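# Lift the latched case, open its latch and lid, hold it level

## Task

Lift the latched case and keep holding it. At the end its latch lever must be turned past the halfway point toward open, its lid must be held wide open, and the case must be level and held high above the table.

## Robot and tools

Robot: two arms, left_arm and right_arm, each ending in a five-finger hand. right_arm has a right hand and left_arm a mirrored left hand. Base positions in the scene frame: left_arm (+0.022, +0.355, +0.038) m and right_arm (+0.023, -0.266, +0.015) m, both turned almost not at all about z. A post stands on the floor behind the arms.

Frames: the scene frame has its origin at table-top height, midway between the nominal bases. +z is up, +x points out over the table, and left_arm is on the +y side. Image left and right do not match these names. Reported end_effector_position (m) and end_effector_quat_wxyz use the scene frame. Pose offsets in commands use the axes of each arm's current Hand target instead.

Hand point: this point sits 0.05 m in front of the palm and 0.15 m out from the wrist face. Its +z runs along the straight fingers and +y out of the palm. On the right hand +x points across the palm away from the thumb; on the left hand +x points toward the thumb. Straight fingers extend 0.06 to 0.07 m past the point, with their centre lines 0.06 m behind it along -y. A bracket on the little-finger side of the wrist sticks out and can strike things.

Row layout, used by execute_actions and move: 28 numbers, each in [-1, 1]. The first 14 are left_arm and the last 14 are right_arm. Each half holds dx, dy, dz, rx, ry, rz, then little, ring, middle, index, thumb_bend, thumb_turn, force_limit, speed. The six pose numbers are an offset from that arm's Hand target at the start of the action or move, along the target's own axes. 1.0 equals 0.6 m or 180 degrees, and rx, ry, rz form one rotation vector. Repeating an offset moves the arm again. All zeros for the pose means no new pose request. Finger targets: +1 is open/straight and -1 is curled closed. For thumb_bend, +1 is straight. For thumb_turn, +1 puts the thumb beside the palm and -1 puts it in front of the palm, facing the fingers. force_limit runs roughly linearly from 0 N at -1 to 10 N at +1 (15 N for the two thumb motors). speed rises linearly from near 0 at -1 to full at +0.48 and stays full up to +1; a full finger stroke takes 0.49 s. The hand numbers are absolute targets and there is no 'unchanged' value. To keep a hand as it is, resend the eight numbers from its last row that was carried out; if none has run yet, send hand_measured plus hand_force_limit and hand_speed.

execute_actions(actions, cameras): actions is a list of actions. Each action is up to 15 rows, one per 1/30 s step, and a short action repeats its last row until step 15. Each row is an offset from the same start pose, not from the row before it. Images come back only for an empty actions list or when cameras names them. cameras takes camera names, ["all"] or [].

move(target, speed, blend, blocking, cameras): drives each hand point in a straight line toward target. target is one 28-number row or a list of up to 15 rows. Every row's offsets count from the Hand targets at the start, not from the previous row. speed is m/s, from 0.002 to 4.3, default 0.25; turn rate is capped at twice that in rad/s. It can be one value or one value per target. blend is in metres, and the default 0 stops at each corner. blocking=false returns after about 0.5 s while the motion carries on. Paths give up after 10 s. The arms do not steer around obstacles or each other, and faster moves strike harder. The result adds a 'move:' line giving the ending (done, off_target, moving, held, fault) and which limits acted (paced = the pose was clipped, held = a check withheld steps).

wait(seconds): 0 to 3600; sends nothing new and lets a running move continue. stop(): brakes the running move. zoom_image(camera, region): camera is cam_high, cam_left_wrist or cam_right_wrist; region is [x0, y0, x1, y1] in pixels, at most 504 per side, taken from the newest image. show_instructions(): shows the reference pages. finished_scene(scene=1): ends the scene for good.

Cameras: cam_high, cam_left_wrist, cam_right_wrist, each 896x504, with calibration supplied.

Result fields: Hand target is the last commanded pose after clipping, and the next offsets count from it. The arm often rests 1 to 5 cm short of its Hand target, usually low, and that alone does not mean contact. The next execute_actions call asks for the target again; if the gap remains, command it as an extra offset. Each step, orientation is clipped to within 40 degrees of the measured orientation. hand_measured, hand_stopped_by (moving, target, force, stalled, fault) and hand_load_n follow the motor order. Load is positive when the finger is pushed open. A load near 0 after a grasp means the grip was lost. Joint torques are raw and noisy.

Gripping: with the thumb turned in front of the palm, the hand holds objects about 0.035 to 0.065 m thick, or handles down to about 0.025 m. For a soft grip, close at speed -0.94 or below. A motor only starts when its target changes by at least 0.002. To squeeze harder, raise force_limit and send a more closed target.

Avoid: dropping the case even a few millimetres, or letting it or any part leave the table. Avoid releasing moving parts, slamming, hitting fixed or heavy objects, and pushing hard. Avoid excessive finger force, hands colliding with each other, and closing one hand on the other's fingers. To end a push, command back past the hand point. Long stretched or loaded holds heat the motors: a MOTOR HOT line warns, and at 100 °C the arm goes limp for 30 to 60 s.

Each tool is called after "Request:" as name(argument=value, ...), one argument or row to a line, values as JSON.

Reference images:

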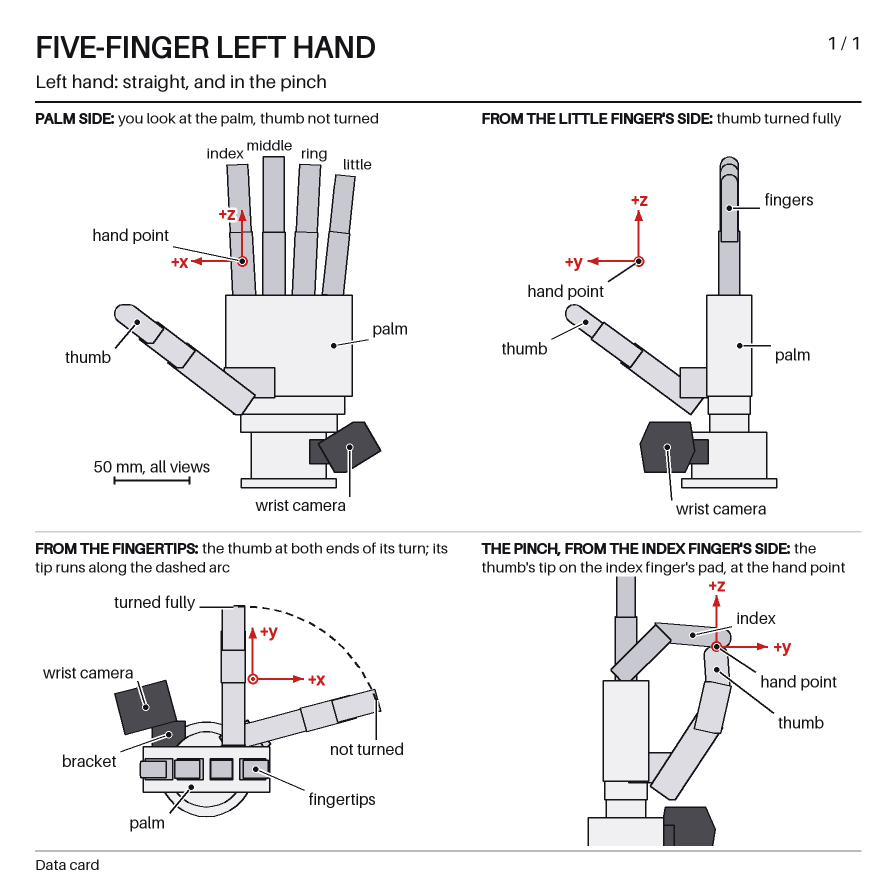

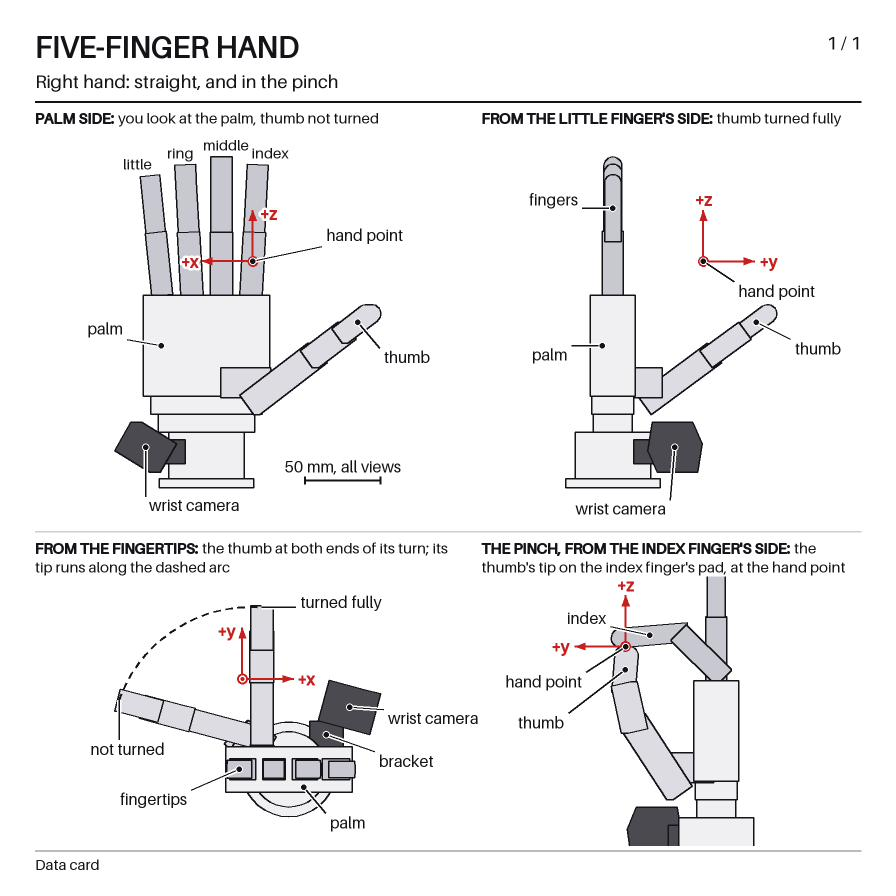

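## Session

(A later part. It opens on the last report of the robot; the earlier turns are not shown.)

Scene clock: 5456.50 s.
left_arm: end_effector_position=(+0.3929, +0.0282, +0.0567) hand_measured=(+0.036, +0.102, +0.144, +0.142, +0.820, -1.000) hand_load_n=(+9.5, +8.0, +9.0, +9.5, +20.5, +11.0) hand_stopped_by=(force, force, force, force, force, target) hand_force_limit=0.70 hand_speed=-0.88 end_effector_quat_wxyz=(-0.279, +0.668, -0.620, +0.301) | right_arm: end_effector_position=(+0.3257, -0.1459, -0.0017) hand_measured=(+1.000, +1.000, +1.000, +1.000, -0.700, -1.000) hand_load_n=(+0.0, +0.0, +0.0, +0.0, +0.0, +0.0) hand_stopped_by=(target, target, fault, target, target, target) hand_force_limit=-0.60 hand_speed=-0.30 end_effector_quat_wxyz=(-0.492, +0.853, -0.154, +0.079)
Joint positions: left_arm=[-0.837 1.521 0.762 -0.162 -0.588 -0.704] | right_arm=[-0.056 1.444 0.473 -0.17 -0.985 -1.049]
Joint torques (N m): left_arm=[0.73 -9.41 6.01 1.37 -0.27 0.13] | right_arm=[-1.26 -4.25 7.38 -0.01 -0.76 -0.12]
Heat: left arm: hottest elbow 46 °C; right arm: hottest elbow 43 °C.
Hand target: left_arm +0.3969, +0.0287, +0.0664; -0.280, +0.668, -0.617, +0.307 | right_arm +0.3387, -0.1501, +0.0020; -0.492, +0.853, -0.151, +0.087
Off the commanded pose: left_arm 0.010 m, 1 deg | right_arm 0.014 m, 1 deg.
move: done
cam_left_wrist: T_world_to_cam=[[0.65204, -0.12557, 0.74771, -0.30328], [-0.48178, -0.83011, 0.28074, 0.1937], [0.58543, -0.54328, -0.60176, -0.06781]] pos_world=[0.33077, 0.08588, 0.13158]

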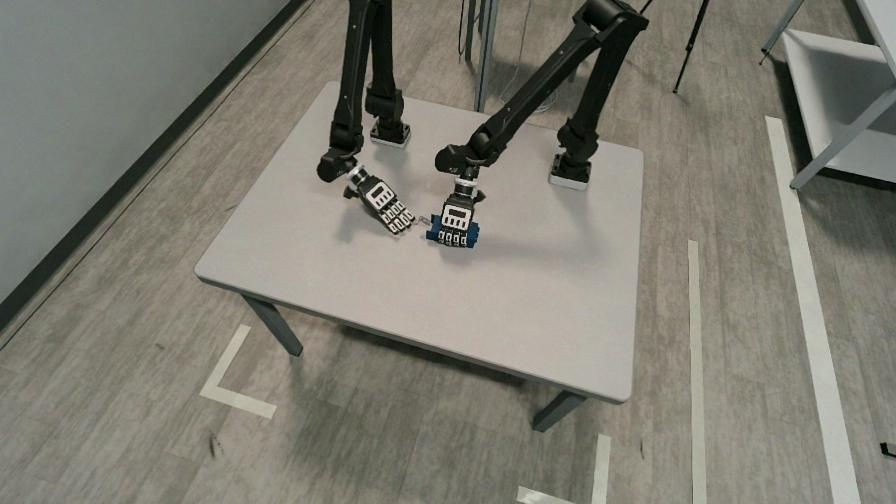

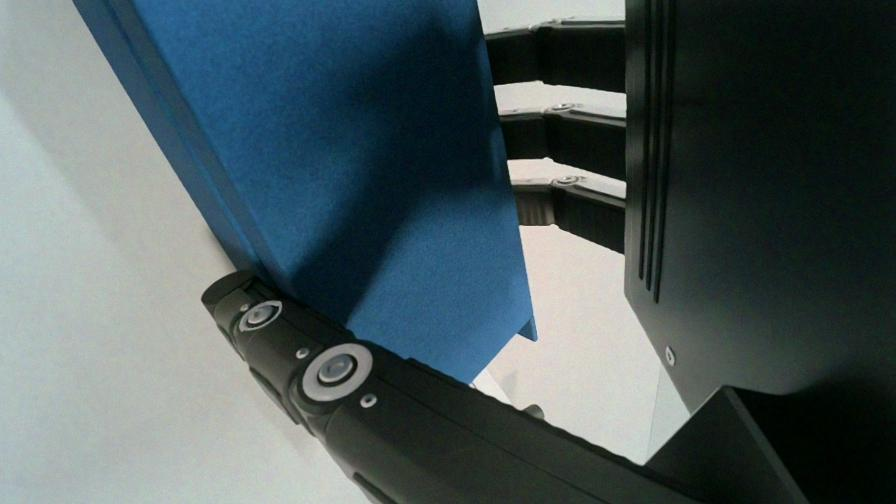

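Request:
move(
  target=[0,0,0,0,0,0,-0.7,-0.7,-0.7,-0.7,0.4,-1,0.7,-0.88,-0.0147,-0.0455,0.0559,0,0,0,1,1,1,1,-0.7,-1,-0.6,-0.3],
  speed=0.05,
  cameras=["cam_high","cam_left_wrist"],
)

Request:
zoom_image(
  camera="cam_high",
  region=[405, 200, 495, 260],
)

Scene clock: 5485.63 s.
left_arm: end_effector_position=(+0.3929, +0.0282, +0.0567) hand_measured=(+0.036, +0.102, +0.144, +0.142, +0.820, -1.000) hand_load_n=(+9.5, +8.5, +8.5, +9.5, +20.5, +11.0) hand_stopped_by=(force, force, force, force, force, target) hand_force_limit=0.70 hand_speed=-0.88 end_effector_quat_wxyz=(-0.279, +0.668, -0.620, +0.301) | right_arm: end_effector_position=(+0.3341, -0.1114, +0.0021) hand_measured=(+1.000, +1.000, +1.000, +1.000, -0.700, -1.000) hand_load_n=(+0.0, +0.0, +0.0, +0.0, +0.0, -0.5) hand_stopped_by=(target, target, fault, target, target, target) hand_force_limit=-0.60 hand_speed=-0.30 end_effector_quat_wxyz=(-0.488, +0.855, -0.158, +0.076)
Joint positions: left_arm=[-0.837 1.521 0.762 -0.162 -0.588 -0.704] | right_arm=[0.066 1.444 0.473 -0.03 -0.918 -0.865]
Joint torques (N m): left_arm=[0.67 -9.88 6.01 1.44 -0.3 0.12] | right_arm=[0.44 -5.48 6.53 1.32 -0.51 0.15]
Heat: left arm: hottest elbow 45 °C; right arm: hottest elbow 43 °C.
Hand target: left_arm +0.3969, +0.0287, +0.0664; -0.280, +0.668, -0.617, +0.307 | right_arm +0.3451, -0.1070, +0.0089; -0.492, +0.853, -0.151, +0.087
Off the commanded pose: left_arm 0.010 m, 1 deg | right_arm 0.014 m, 2 deg.
move: off_target (right_arm)
cam_left_wrist: T_world_to_cam=[[0.65204, -0.12557, 0.74771, -0.30328], [-0.48178, -0.83011, 0.28074, 0.1937], [0.58543, -0.54328, -0.60176, -0.06781]] pos_world=[0.33077, 0.08588, 0.13158]

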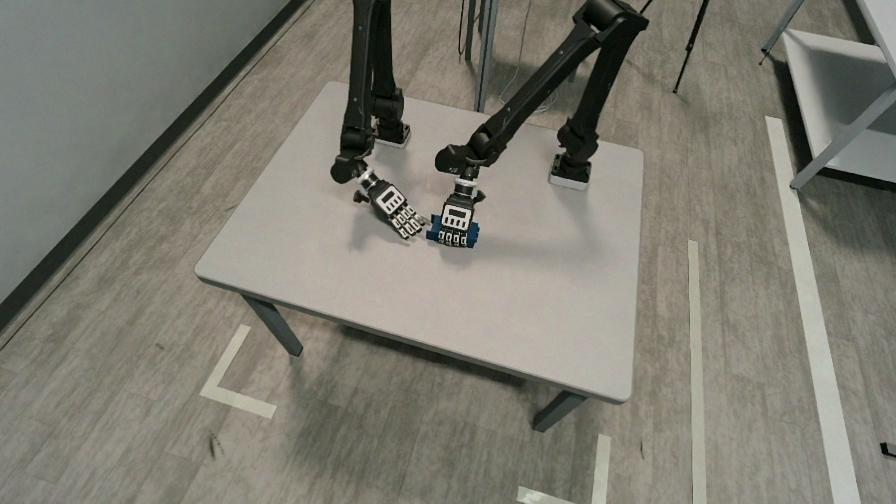

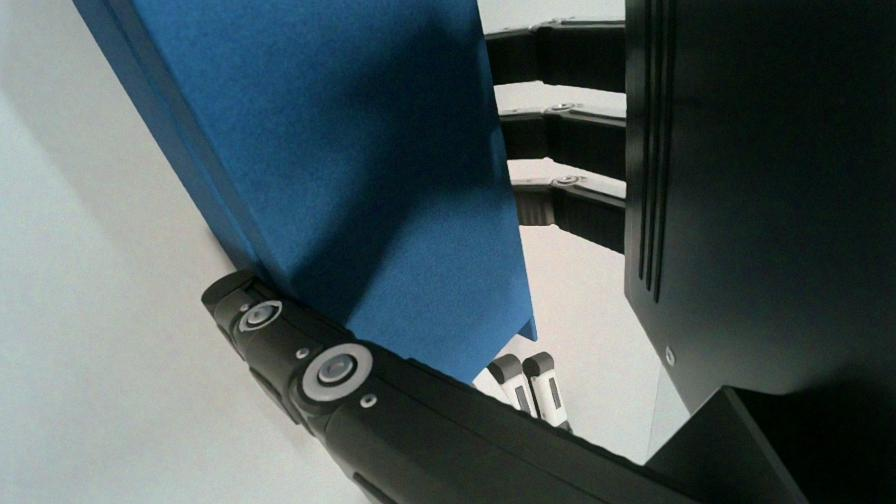

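Scaled by 5.600 from the camera's image (finer frame: 1280x720).

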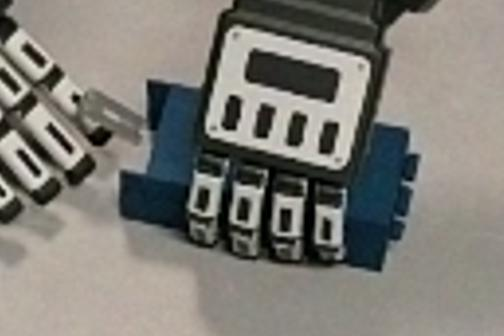

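Request:
move(
  target=[0,0,0,0,0,0,-0.7,-0.7,-0.7,-0.7,0.4,-1,0.7,-0.88,0.0034,-0.0267,-0.0037,0,0,0,1,1,1,1,-0.7,-1,-0.6,-0.3],
  speed=0.04,
)

Scene clock: 5492.33 s.
left_arm: end_effector_position=(+0.3929, +0.0282, +0.0567) hand_measured=(+0.036, +0.102, +0.144, +0.142, +0.820, -1.000) hand_load_n=(+9.5, +8.0, +8.5, +10.0, +20.5, +11.0) hand_stopped_by=(force, force, force, force, force, target) hand_force_limit=0.70 hand_speed=-0.88 end_effector_quat_wxyz=(-0.279, +0.668, -0.620, +0.301) | right_arm: end_effector_position=(+0.3376, -0.1070, +0.0129) hand_measured=(+1.000, +1.000, +1.000, +1.000, -0.700, -1.000) hand_load_n=(+0.0, +0.0, +0.0, +0.0, +0.0, +0.0) hand_stopped_by=(target, target, fault, target, target, target) hand_force_limit=-0.60 hand_speed=-0.30 end_effector_quat_wxyz=(-0.489, +0.854, -0.156, +0.082)
Joint positions: left_arm=[-0.837 1.521 0.762 -0.162 -0.588 -0.704] | right_arm=[0.08 1.412 0.48 -0.04 -0.909 -0.843]
Joint torques (N m): left_arm=[0.32 -9.58 5.98 1.51 -0.3 0.15] | right_arm=[0.67 -5.66 7.95 0.2 -0.49 0.15]
Heat: left arm: hottest elbow 45 °C; right arm: hottest elbow 43 °C.
Hand target: left_arm +0.3969, +0.0287, +0.0664; -0.280, +0.668, -0.617, +0.307 | right_arm +0.3492, -0.1020, +0.0239; -0.492, +0.853, -0.151, +0.087
Off the commanded pose: left_arm 0.010 m, 1 deg | right_arm 0.017 m, 1 deg.
move: off_target (right_arm)

Now a +0.01 z step.

Request:
move(
  target=[0,0,0,0,0,0,-0.7,-0.7,-0.7,-0.7,0.4,-1,0.7,-0.88,0,-0.0173,-0.01,0,0,0,1,1,1,1,-0.7,-1,-0.6,-0.3],
  speed=0.04,
  cameras=["cam_high","cam_left_wrist"],
)

Request:
zoom_image(
  camera="cam_high",
  region=[405, 200, 495, 260],
)

Scene clock: 5495.77 s.
left_arm: end_effector_position=(+0.3929, +0.0282, +0.0567) hand_measured=(+0.036, +0.102, +0.144, +0.142, +0.820, -1.000) hand_load_n=(+9.5, +8.0, +9.0, +9.5, +20.5, +11.0) hand_stopped_by=(force, force, force, force, force, target) hand_force_limit=0.70 hand_speed=-0.88 end_effector_quat_wxyz=(-0.279, +0.668, -0.620, +0.301) | right_arm: end_effector_position=(+0.3357, -0.1073, +0.0226) hand_measured=(+1.000, +1.000, +1.000, +1.000, -0.700, -1.000) hand_load_n=(+0.0, +0.0, +0.0, -0.5, +0.0, +0.0) hand_stopped_by=(target, target, fault, target, target, target) hand_force_limit=-0.60 hand_speed=-0.30 end_effector_quat_wxyz=(-0.488, +0.855, -0.158, +0.079)
Joint positions: left_arm=[-0.837 1.521 0.762 -0.162 -0.588 -0.704] | right_arm=[0.08 1.375 0.487 -0.09 -0.907 -0.841]
Joint torques (N m): left_arm=[0.5 -9.76 6.05 1.5 -0.29 0.11] | right_arm=[0.62 -5.54 8.54 0.23 -0.56 0.11]
Heat: left arm: hottest elbow 45 °C; right arm: hottest elbow 43 °C.
Hand target: left_arm +0.3969, +0.0287, +0.0664; -0.280, +0.668, -0.617, +0.307 | right_arm +0.3491, -0.1020, +0.0359; -0.492, +0.853, -0.151, +0.087
Off the commanded pose: left_arm 0.010 m, 1 deg | right_arm 0.020 m, 1 deg.
move: off_target (right_arm)
cam_left_wrist: T_world_to_cam=[[0.65204, -0.12557, 0.74771, -0.30328], [-0.48178, -0.83011, 0.28074, 0.1937], [0.58543, -0.54328, -0.60176, -0.06781]] pos_world=[0.33077, 0.08588, 0.13158]

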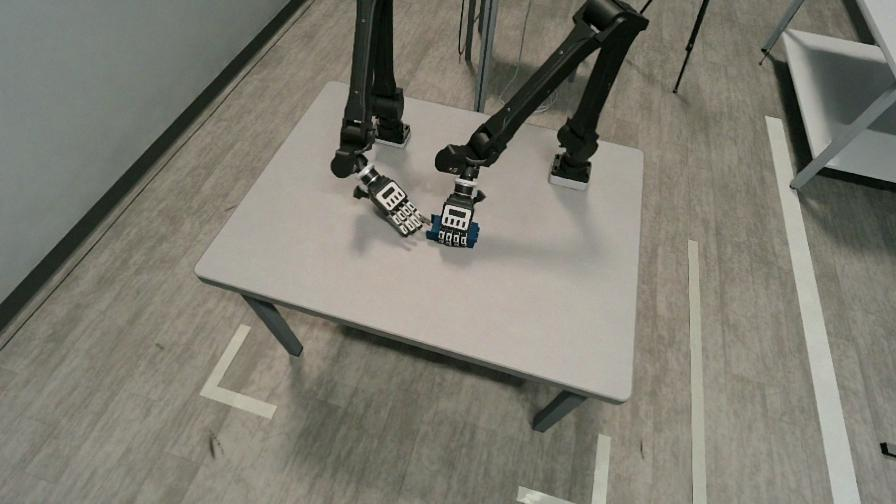

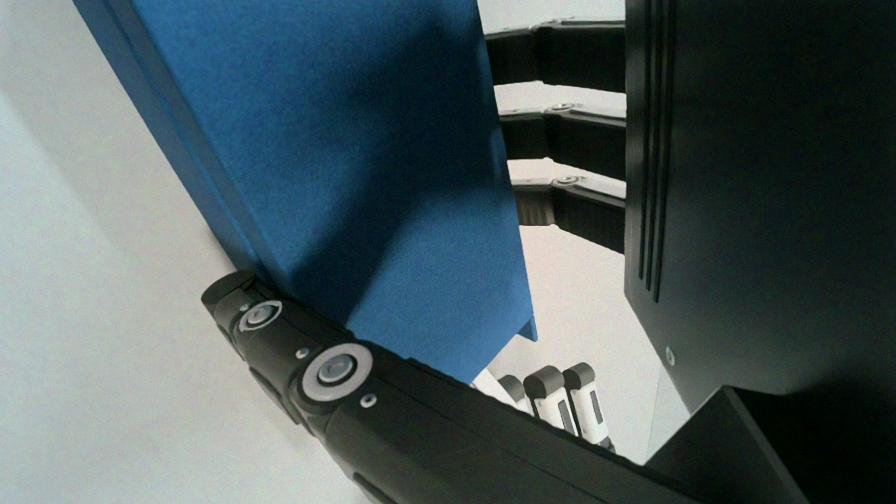

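Scaled by 5.600 from the camera's image (finer frame: 1280x720).

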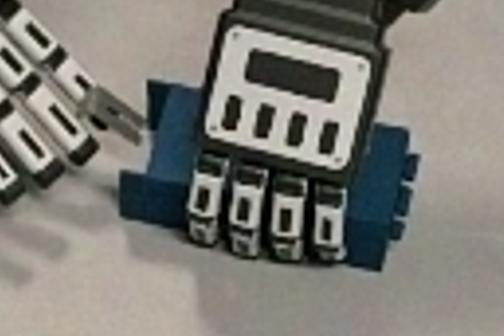

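Request:
move(
  target=[0,0,0,0,0,0,-0.7,-0.7,-0.7,-0.7,0.4,-1,0.7,-0.88,0.0046,-0.0208,-0.0039,0,0,0,1,1,1,1,-0.7,-1,-0.6,-0.3],
  speed=0.03,
  cameras=["cam_high","cam_left_wrist"],
)

Request:
zoom_image(
  camera="cam_high",
  region=[405, 200, 495, 260],
)

Scene clock: 5501.10 s.
left_arm: end_effector_position=(+0.3931, +0.0284, +0.0567) hand_measured=(+0.036, +0.102, +0.144, +0.142, +0.820, -1.000) hand_load_n=(+9.5, +8.0, +9.0, +9.5, +20.5, +11.0) hand_stopped_by=(force, force, force, force, force, target) hand_force_limit=0.70 hand_speed=-0.88 end_effector_quat_wxyz=(-0.279, +0.668, -0.620, +0.301) | right_arm: end_effector_position=(+0.3397, -0.1048, +0.0333) hand_measured=(+1.000, +1.000, +1.000, +1.000, -0.700, -1.000) hand_load_n=(-0.5, +0.0, +0.0, -0.5, +0.5, +0.0) hand_stopped_by=(target, target, fault, target, target, target) hand_force_limit=-0.60 hand_speed=-0.30 end_effector_quat_wxyz=(-0.488, +0.855, -0.158, +0.079)
Joint positions: left_arm=[-0.837 1.521 0.762 -0.162 -0.588 -0.704] | right_arm=[0.088 1.352 0.508 -0.127 -0.903 -0.832]
Joint torques (N m): left_arm=[0.38 -9.88 5.97 1.37 -0.3 0.14] | right_arm=[0.5 -5.71 8.95 0.24 -0.54 0.12]
Heat: left arm: hottest elbow 45 °C; right arm: hottest elbow 43 °C.
Hand target: left_arm +0.3970, +0.0288, +0.0664; -0.280, +0.668, -0.617, +0.307 | right_arm +0.3531, -0.0990, +0.0480; -0.493, +0.853, -0.151, +0.087
Off the commanded pose: left_arm 0.010 m, 1 deg | right_arm 0.021 m, 1 deg.
move: off_target (right_arm)
cam_left_wrist: T_world_to_cam=[[0.65209, -0.12532, 0.74771, -0.30337], [-0.48148, -0.83028, 0.28074, 0.19375], [0.58563, -0.54308, -0.60175, -0.06789]] pos_world=[0.33087, 0.08598, 0.13158]

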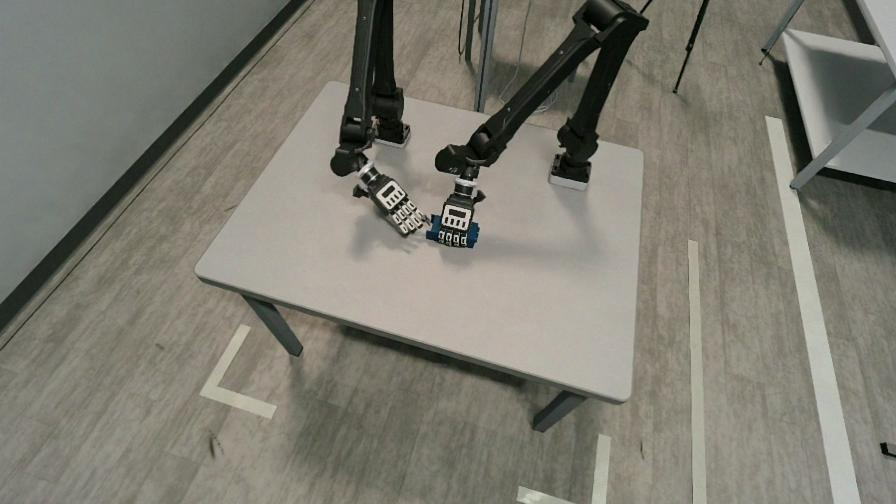

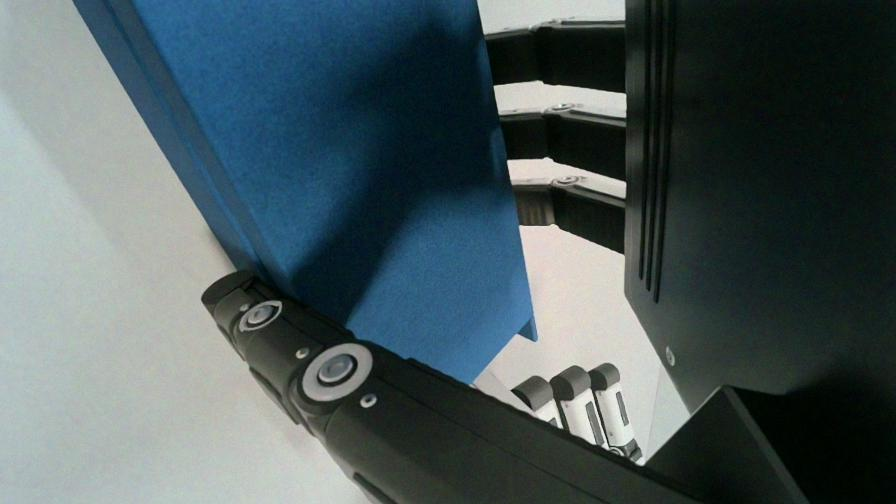

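Scaled by 5.600 from the camera's image (finer frame: 1280x720).

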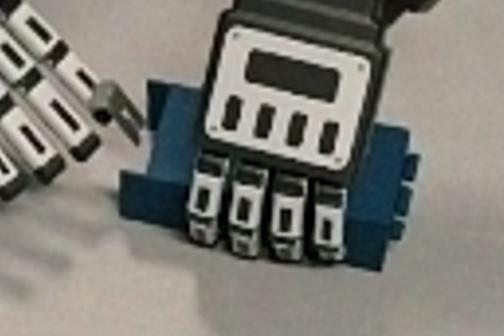

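Request:
zoom_image(
  camera="cam_high",
  region=[410, 205, 440, 235],
)

Scaled by 16.800 from the camera's image (finer frame: 1280x720).

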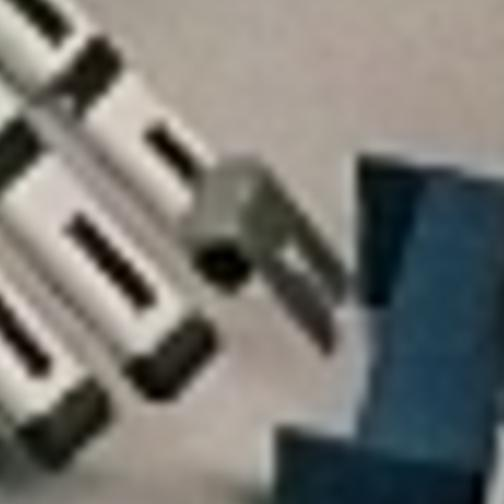

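Request:
move(
  target=[0,0,0,0,0,0,-0.7,-0.7,-0.7,-0.7,0.4,-1,0.7,-0.88,0.0026,-0.0212,-0.0033,0,0,0,1,1,1,1,-0.7,-1,-0.6,-0.3],
  speed=0.03,
  cameras=["cam_high","cam_left_wrist"],
)

Request:
zoom_image(
  camera="cam_high",
  region=[405, 200, 465, 240],
)

Scene clock: 5517.23 s.
left_arm: end_effector_position=(+0.3937, +0.0285, +0.0583) hand_measured=(+0.036, +0.102, +0.144, +0.142, +0.820, -1.000) hand_load_n=(+8.0, +7.5, +8.5, +10.0, +20.5, +9.5) hand_stopped_by=(force, force, force, force, force, target) hand_force_limit=0.70 hand_speed=-0.88 end_effector_quat_wxyz=(-0.279, +0.669, -0.619, +0.303) | right_arm: end_effector_position=(+0.3402, -0.1035, +0.0396) hand_measured=(+1.000, +1.000, +1.000, +1.000, -0.700, -1.000) hand_load_n=(+0.0, +0.0, +0.0, -2.0, +0.5, +0.0) hand_stopped_by=(target, target, fault, target, target, target) hand_force_limit=-0.60 hand_speed=-0.30 end_effector_quat_wxyz=(-0.483, +0.857, -0.162, +0.076)
Joint positions: left_arm=[-0.836 1.518 0.762 -0.162 -0.588 -0.704] | right_arm=[0.096 1.335 0.522 -0.162 -0.89 -0.822]
Joint torques (N m): left_arm=[0.32 -9.41 6.06 1.43 -0.3 0.13] | right_arm=[0.97 -6.18 9.59 0.32 -0.82 0.16]
Heat: left arm: hottest elbow 45 °C; right arm: hottest elbow 43 °C.
Hand target: left_arm +0.3969, +0.0287, +0.0664; -0.280, +0.668, -0.617, +0.307 | right_arm +0.3563, -0.0952, +0.0599; -0.492, +0.853, -0.151, +0.087
Off the commanded pose: left_arm 0.009 m, 1 deg | right_arm 0.027 m, 2 deg.
move: off_target (right_arm)
cam_left_wrist: T_world_to_cam=[[0.65048, -0.12263, 0.74956, -0.30452], [-0.48115, -0.83013, 0.28174, 0.19357], [0.58768, -0.54392, -0.59898, -0.06815]] pos_world=[0.33127, 0.08628, 0.1329]

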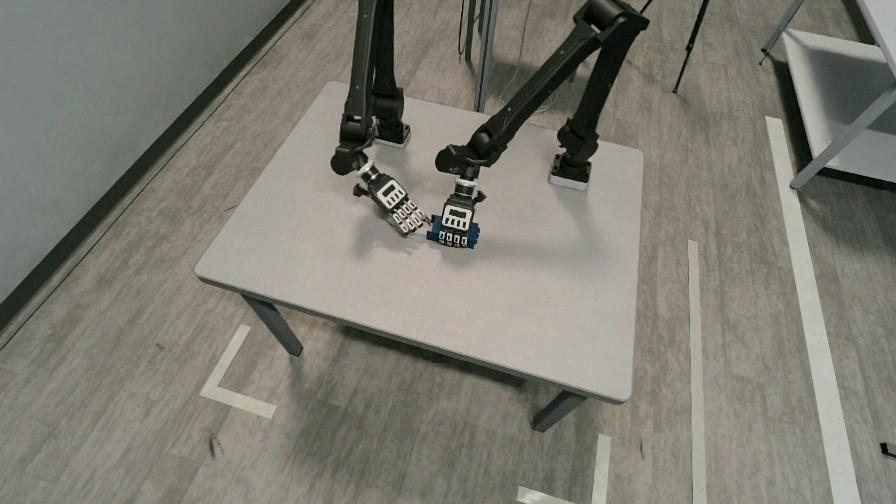

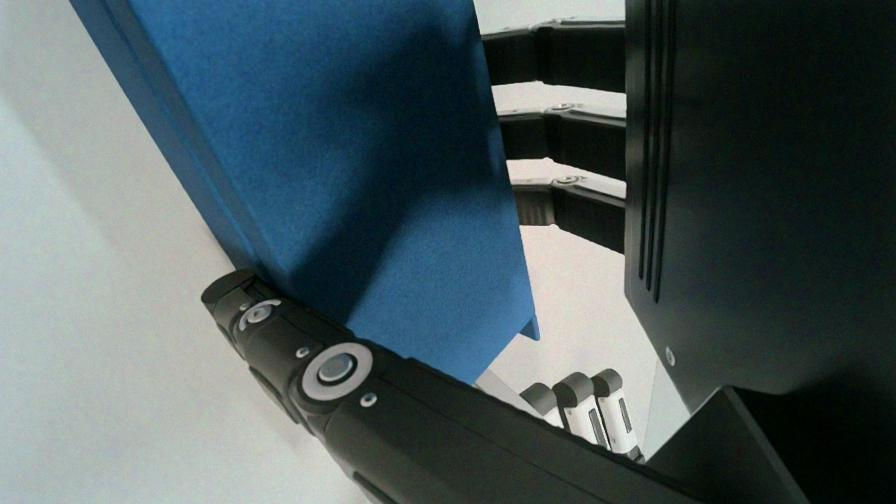

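Scaled by 8.400 from the camera's image (finer frame: 1280x720).

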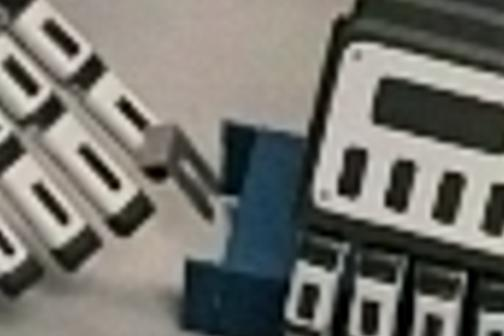

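Request:
zoom_image(
  camera="cam_left_wrist",
  region=[140, 160, 340, 320],
)

Request:
zoom_image(
  camera="cam_left_wrist",
  region=[420, 260, 620, 440],
)

Scaled by 2.520 from the camera's image (finer frame: 1280x720).

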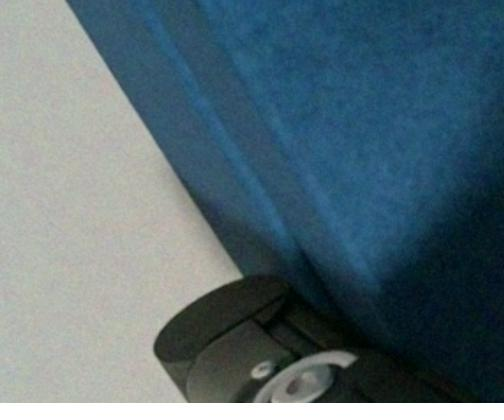

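Scaled by 2.520 from the camera's image (finer frame: 1280x720).

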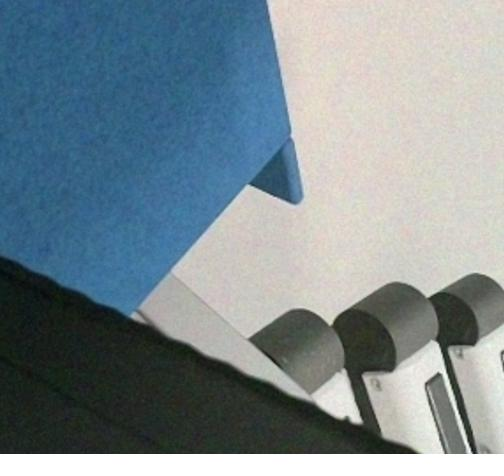

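Request:
move(
  target=[0,0,0,0,0,0,-0.7,-0.7,-0.7,-0.7,0.4,-1,0.7,-0.88,0.0,-0.0185,-0.0083,0,0,0,1,1,1,1,-0.7,-1,-0.6,-0.3],
  speed=0.03,
  cameras=["cam_high","cam_left_wrist"],
)

Request:
zoom_image(
  camera="cam_high",
  region=[405, 200, 465, 240],
)

Request:
zoom_image(
  camera="cam_left_wrist",
  region=[140, 160, 340, 320],
)

Scene clock: 5528.17 s.
left_arm: end_effector_position=(+0.3944, +0.0286, +0.0605) hand_measured=(+0.036, +0.102, +0.144, +0.142, +0.820, -1.000) hand_load_n=(+7.0, +7.0, +7.5, +10.5, +20.0, +8.0) hand_stopped_by=(force, force, force, force, force, target) hand_force_limit=0.70 hand_speed=-0.88 end_effector_quat_wxyz=(-0.279, +0.669, -0.618, +0.304) | right_arm: end_effector_position=(+0.3384, -0.1037, +0.0477) hand_measured=(+1.000, +1.000, +1.000, +1.000, -0.700, -1.000) hand_load_n=(+0.5, +0.0, +0.0, -3.0, +0.0, +0.0) hand_stopped_by=(target, target, fault, target, target, target) hand_force_limit=-0.60 hand_speed=-0.30 end_effector_quat_wxyz=(-0.480, +0.858, -0.165, +0.073)
Joint positions: left_arm=[-0.835 1.513 0.762 -0.162 -0.588 -0.704] | right_arm=[0.098 1.308 0.532 -0.207 -0.884 -0.82]
Joint torques (N m): left_arm=[0.03 -9 6.06 1.43 -0.29 0.13] | right_arm=[0.97 -6.07 10.26 0.36 -0.99 0.18]
Heat: left arm: hottest elbow 45 °C; right arm: hottest elbow 44 °C.
Hand target: left_arm +0.3969, +0.0287, +0.0664; -0.280, +0.668, -0.617, +0.307 | right_arm +0.3567, -0.0941, +0.0720; -0.492, +0.853, -0.151, +0.087
Off the commanded pose: left_arm 0.006 m, 0 deg | right_arm 0.032 m, 3 deg.
move: off_target (right_arm)
cam_left_wrist: T_world_to_cam=[[0.64834, -0.11938, 0.75193, -0.30593], [-0.4811, -0.8297, 0.28309, 0.19322], [0.59008, -0.54529, -0.59536, -0.06842]] pos_world=[0.33168, 0.08648, 0.13461]

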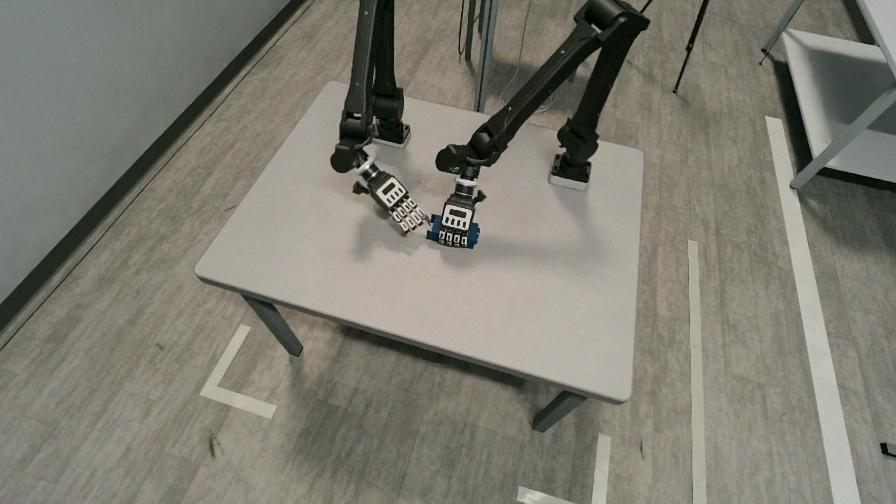

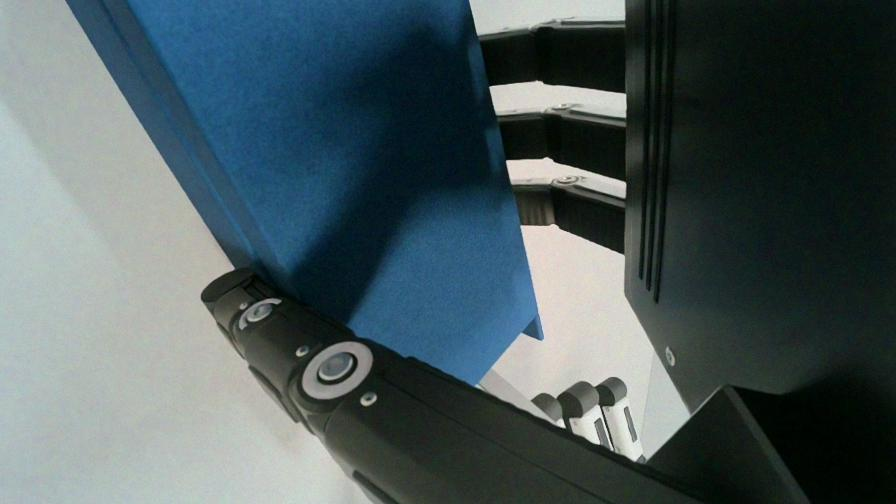

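Scaled by 8.400 from the camera's image (finer frame: 1280x720).

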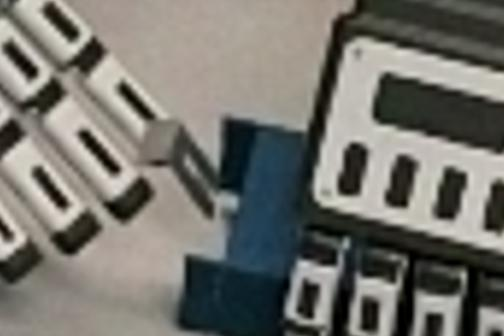

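Scaled by 2.520 from the camera's image (finer frame: 1280x720).

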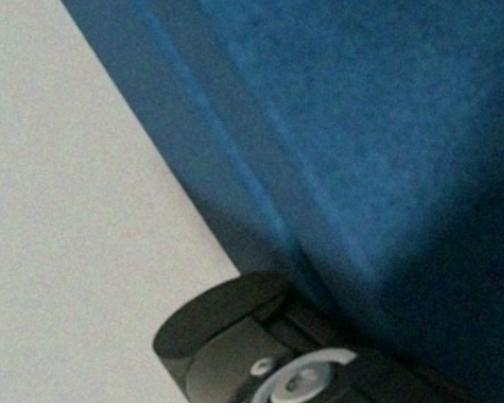

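Request:
move(
  target=[-0.0027,0.0314,0.0272,0,0,0,-0.7,-0.7,-0.7,-0.7,0.4,-1,0.7,-0.88,0,0,0,0,0,0,1,1,1,1,-0.7,-1,-0.6,-0.3],
  speed=0.03,
  cameras=["cam_high","cam_left_wrist"],
)

Request:
zoom_image(
  camera="cam_high",
  region=[405, 200, 465, 240],
)

Request:
zoom_image(
  camera="cam_left_wrist",
  region=[140, 160, 340, 320],
)

Scene clock: 5538.30 s.
left_arm: end_effector_position=(+0.4000, +0.0255, +0.0604) hand_measured=(+0.036, +0.102, +0.144, +0.142, +0.820, -1.000) hand_load_n=(+6.5, +5.5, +7.0, +10.0, +19.5, +8.0) hand_stopped_by=(force, force, force, force, force, target) hand_force_limit=0.70 hand_speed=-0.88 end_effector_quat_wxyz=(-0.282, +0.666, -0.612, +0.319) | right_arm: end_effector_position=(+0.3399, -0.1037, +0.0487) hand_measured=(+1.000, +1.000, +1.000, +1.000, -0.700, -1.000) hand_load_n=(+0.0, +0.0, +0.0, -3.0, +0.0, +0.0) hand_stopped_by=(target, target, fault, target, target, target) hand_force_limit=-0.60 hand_speed=-0.30 end_effector_quat_wxyz=(-0.480, +0.858, -0.165, +0.075)
Joint positions: left_arm=[-0.833 1.522 0.753 -0.107 -0.593 -0.695] | right_arm=[0.098 1.307 0.535 -0.207 -0.883 -0.819]
Joint torques (N m): left_arm=[0.15 -6.07 4.79 2.45 -0.02 0.02] | right_arm=[1.03 -6.01 10.09 0.36 -1.05 0.18]
Heat: left arm: hottest elbow 45 °C; right arm: hottest elbow 44 °C.
Hand target: left_arm +0.3969, +0.0287, +0.0415; -0.280, +0.668, -0.618, +0.307 | right_arm +0.3568, -0.0941, +0.0721; -0.492, +0.853, -0.151, +0.087
Off the commanded pose: left_arm 0.020 m, 1 deg | right_arm 0.030 m, 3 deg.
move: off_target (left_arm)
cam_left_wrist: T_world_to_cam=[[0.62698, -0.10791, 0.77153, -0.30284], [-0.49006, -0.8245, 0.28293, 0.1968], [0.60559, -0.55548, -0.56982, -0.08083]] pos_world=[0.33527, 0.08468, 0.13191]

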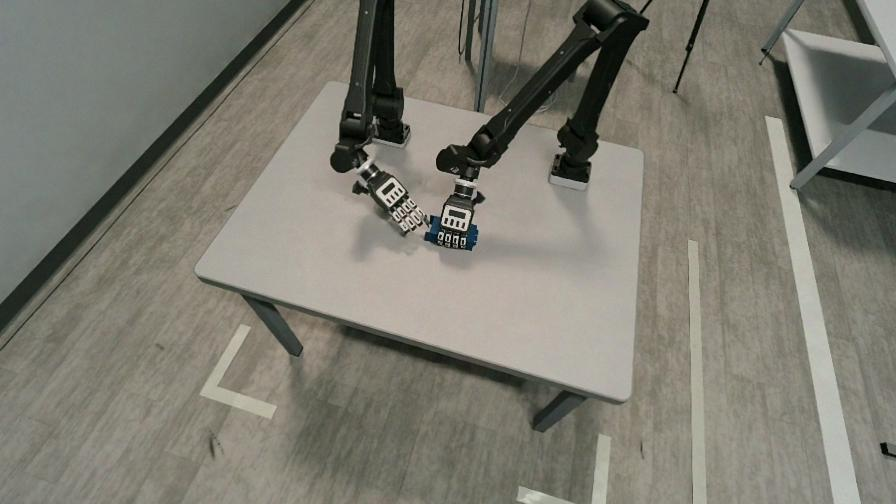

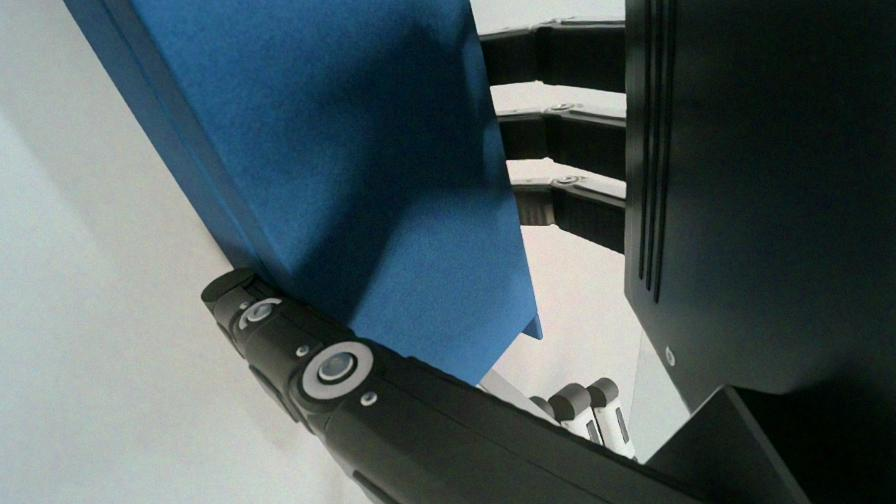

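Scaled by 8.400 from the camera's image (finer frame: 1280x720).

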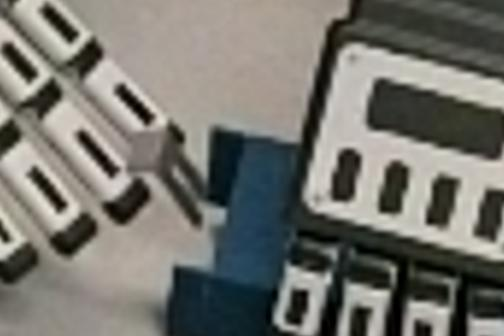

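Scaled by 2.520 from the camera's image (finer frame: 1280x720).

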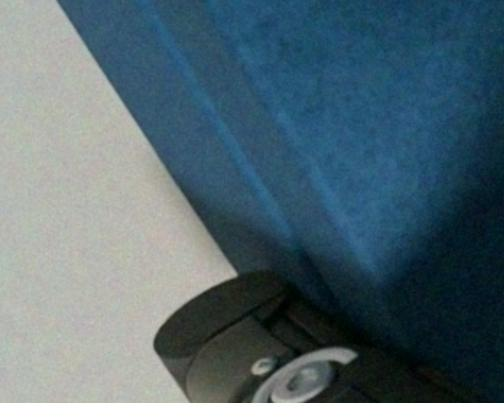

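Request:
wait(
  seconds=0.1,
  cameras=["cam_right_wrist","cam_high"],
)

Request:
zoom_image(
  camera="cam_high",
  region=[415, 205, 445, 255],
)

Scene clock: 5541.97 s.
left_arm: end_effector_position=(+0.4000, +0.0255, +0.0604) hand_measured=(+0.036, +0.102, +0.144, +0.142, +0.820, -1.000) hand_load_n=(+6.0, +6.0, +7.0, +10.5, +19.5, +7.5) hand_stopped_by=(force, force, force, force, force, target) hand_force_limit=0.70 hand_speed=-0.88 end_effector_quat_wxyz=(-0.282, +0.666, -0.612, +0.319) | right_arm: end_effector_position=(+0.3399, -0.1037, +0.0487) hand_measured=(+1.000, +1.000, +1.000, +1.000, -0.700, -1.000) hand_load_n=(+0.0, +0.0, +0.0, -3.0, +0.5, +0.0) hand_stopped_by=(target, target, fault, target, target, target) hand_force_limit=-0.60 hand_speed=-0.30 end_effector_quat_wxyz=(-0.480, +0.858, -0.165, +0.075)
Joint positions: left_arm=[-0.833 1.522 0.753 -0.107 -0.593 -0.695] | right_arm=[0.098 1.307 0.535 -0.207 -0.883 -0.819]
Joint torques (N m): left_arm=[0.44 -5.89 4.74 2.39 0 0.01] | right_arm=[0.91 -6.07 10.11 0.38 -1.06 0.17]
Heat: left arm: hottest elbow 45 °C; right arm: hottest elbow 44 °C.
Hand target: left_arm +0.3969, +0.0287, +0.0415; -0.280, +0.668, -0.617, +0.307 | right_arm +0.3568, -0.0941, +0.0721; -0.492, +0.853, -0.151, +0.087
Off the commanded pose: left_arm 0.020 m, 1 deg | right_arm 0.030 m, 3 deg.
wait: 0.10 s; at rest from the start
cam_right_wrist: T_world_to_cam=[[0.06523, -0.55697, -0.82797, -0.03764], [-0.95571, -0.2735, 0.10869, 0.28359], [-0.28699, 0.78421, -0.55014, 0.3204]] pos_world=[0.36544, -0.19466, 0.11428]
Images, in order (width x height): cam_high 896x504, cam_right_wrist 896x504.

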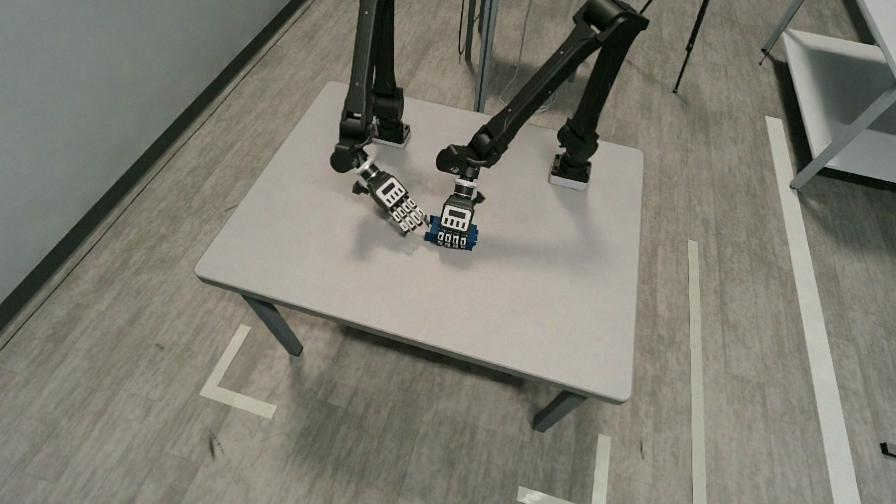

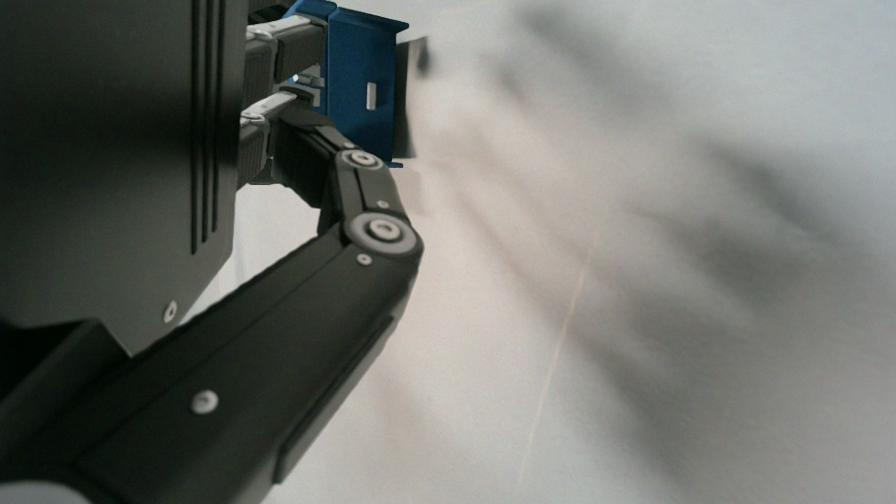

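Scaled by 10.080 from the camera's image (finer frame: 1280x720).

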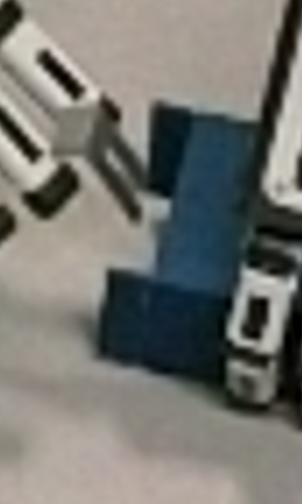

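Request:
zoom_image(
  camera="cam_right_wrist",
  region=[240, 0, 460, 180],
)

Scaled by 2.291 from the camera's image (finer frame: 1280x720).

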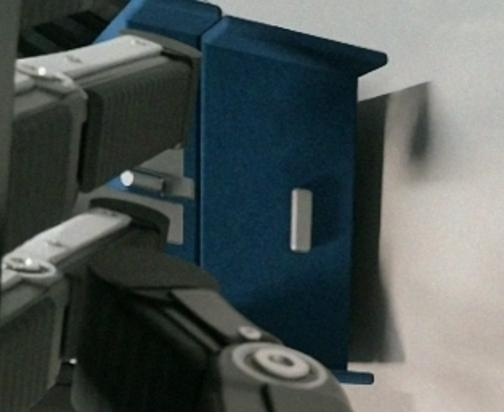

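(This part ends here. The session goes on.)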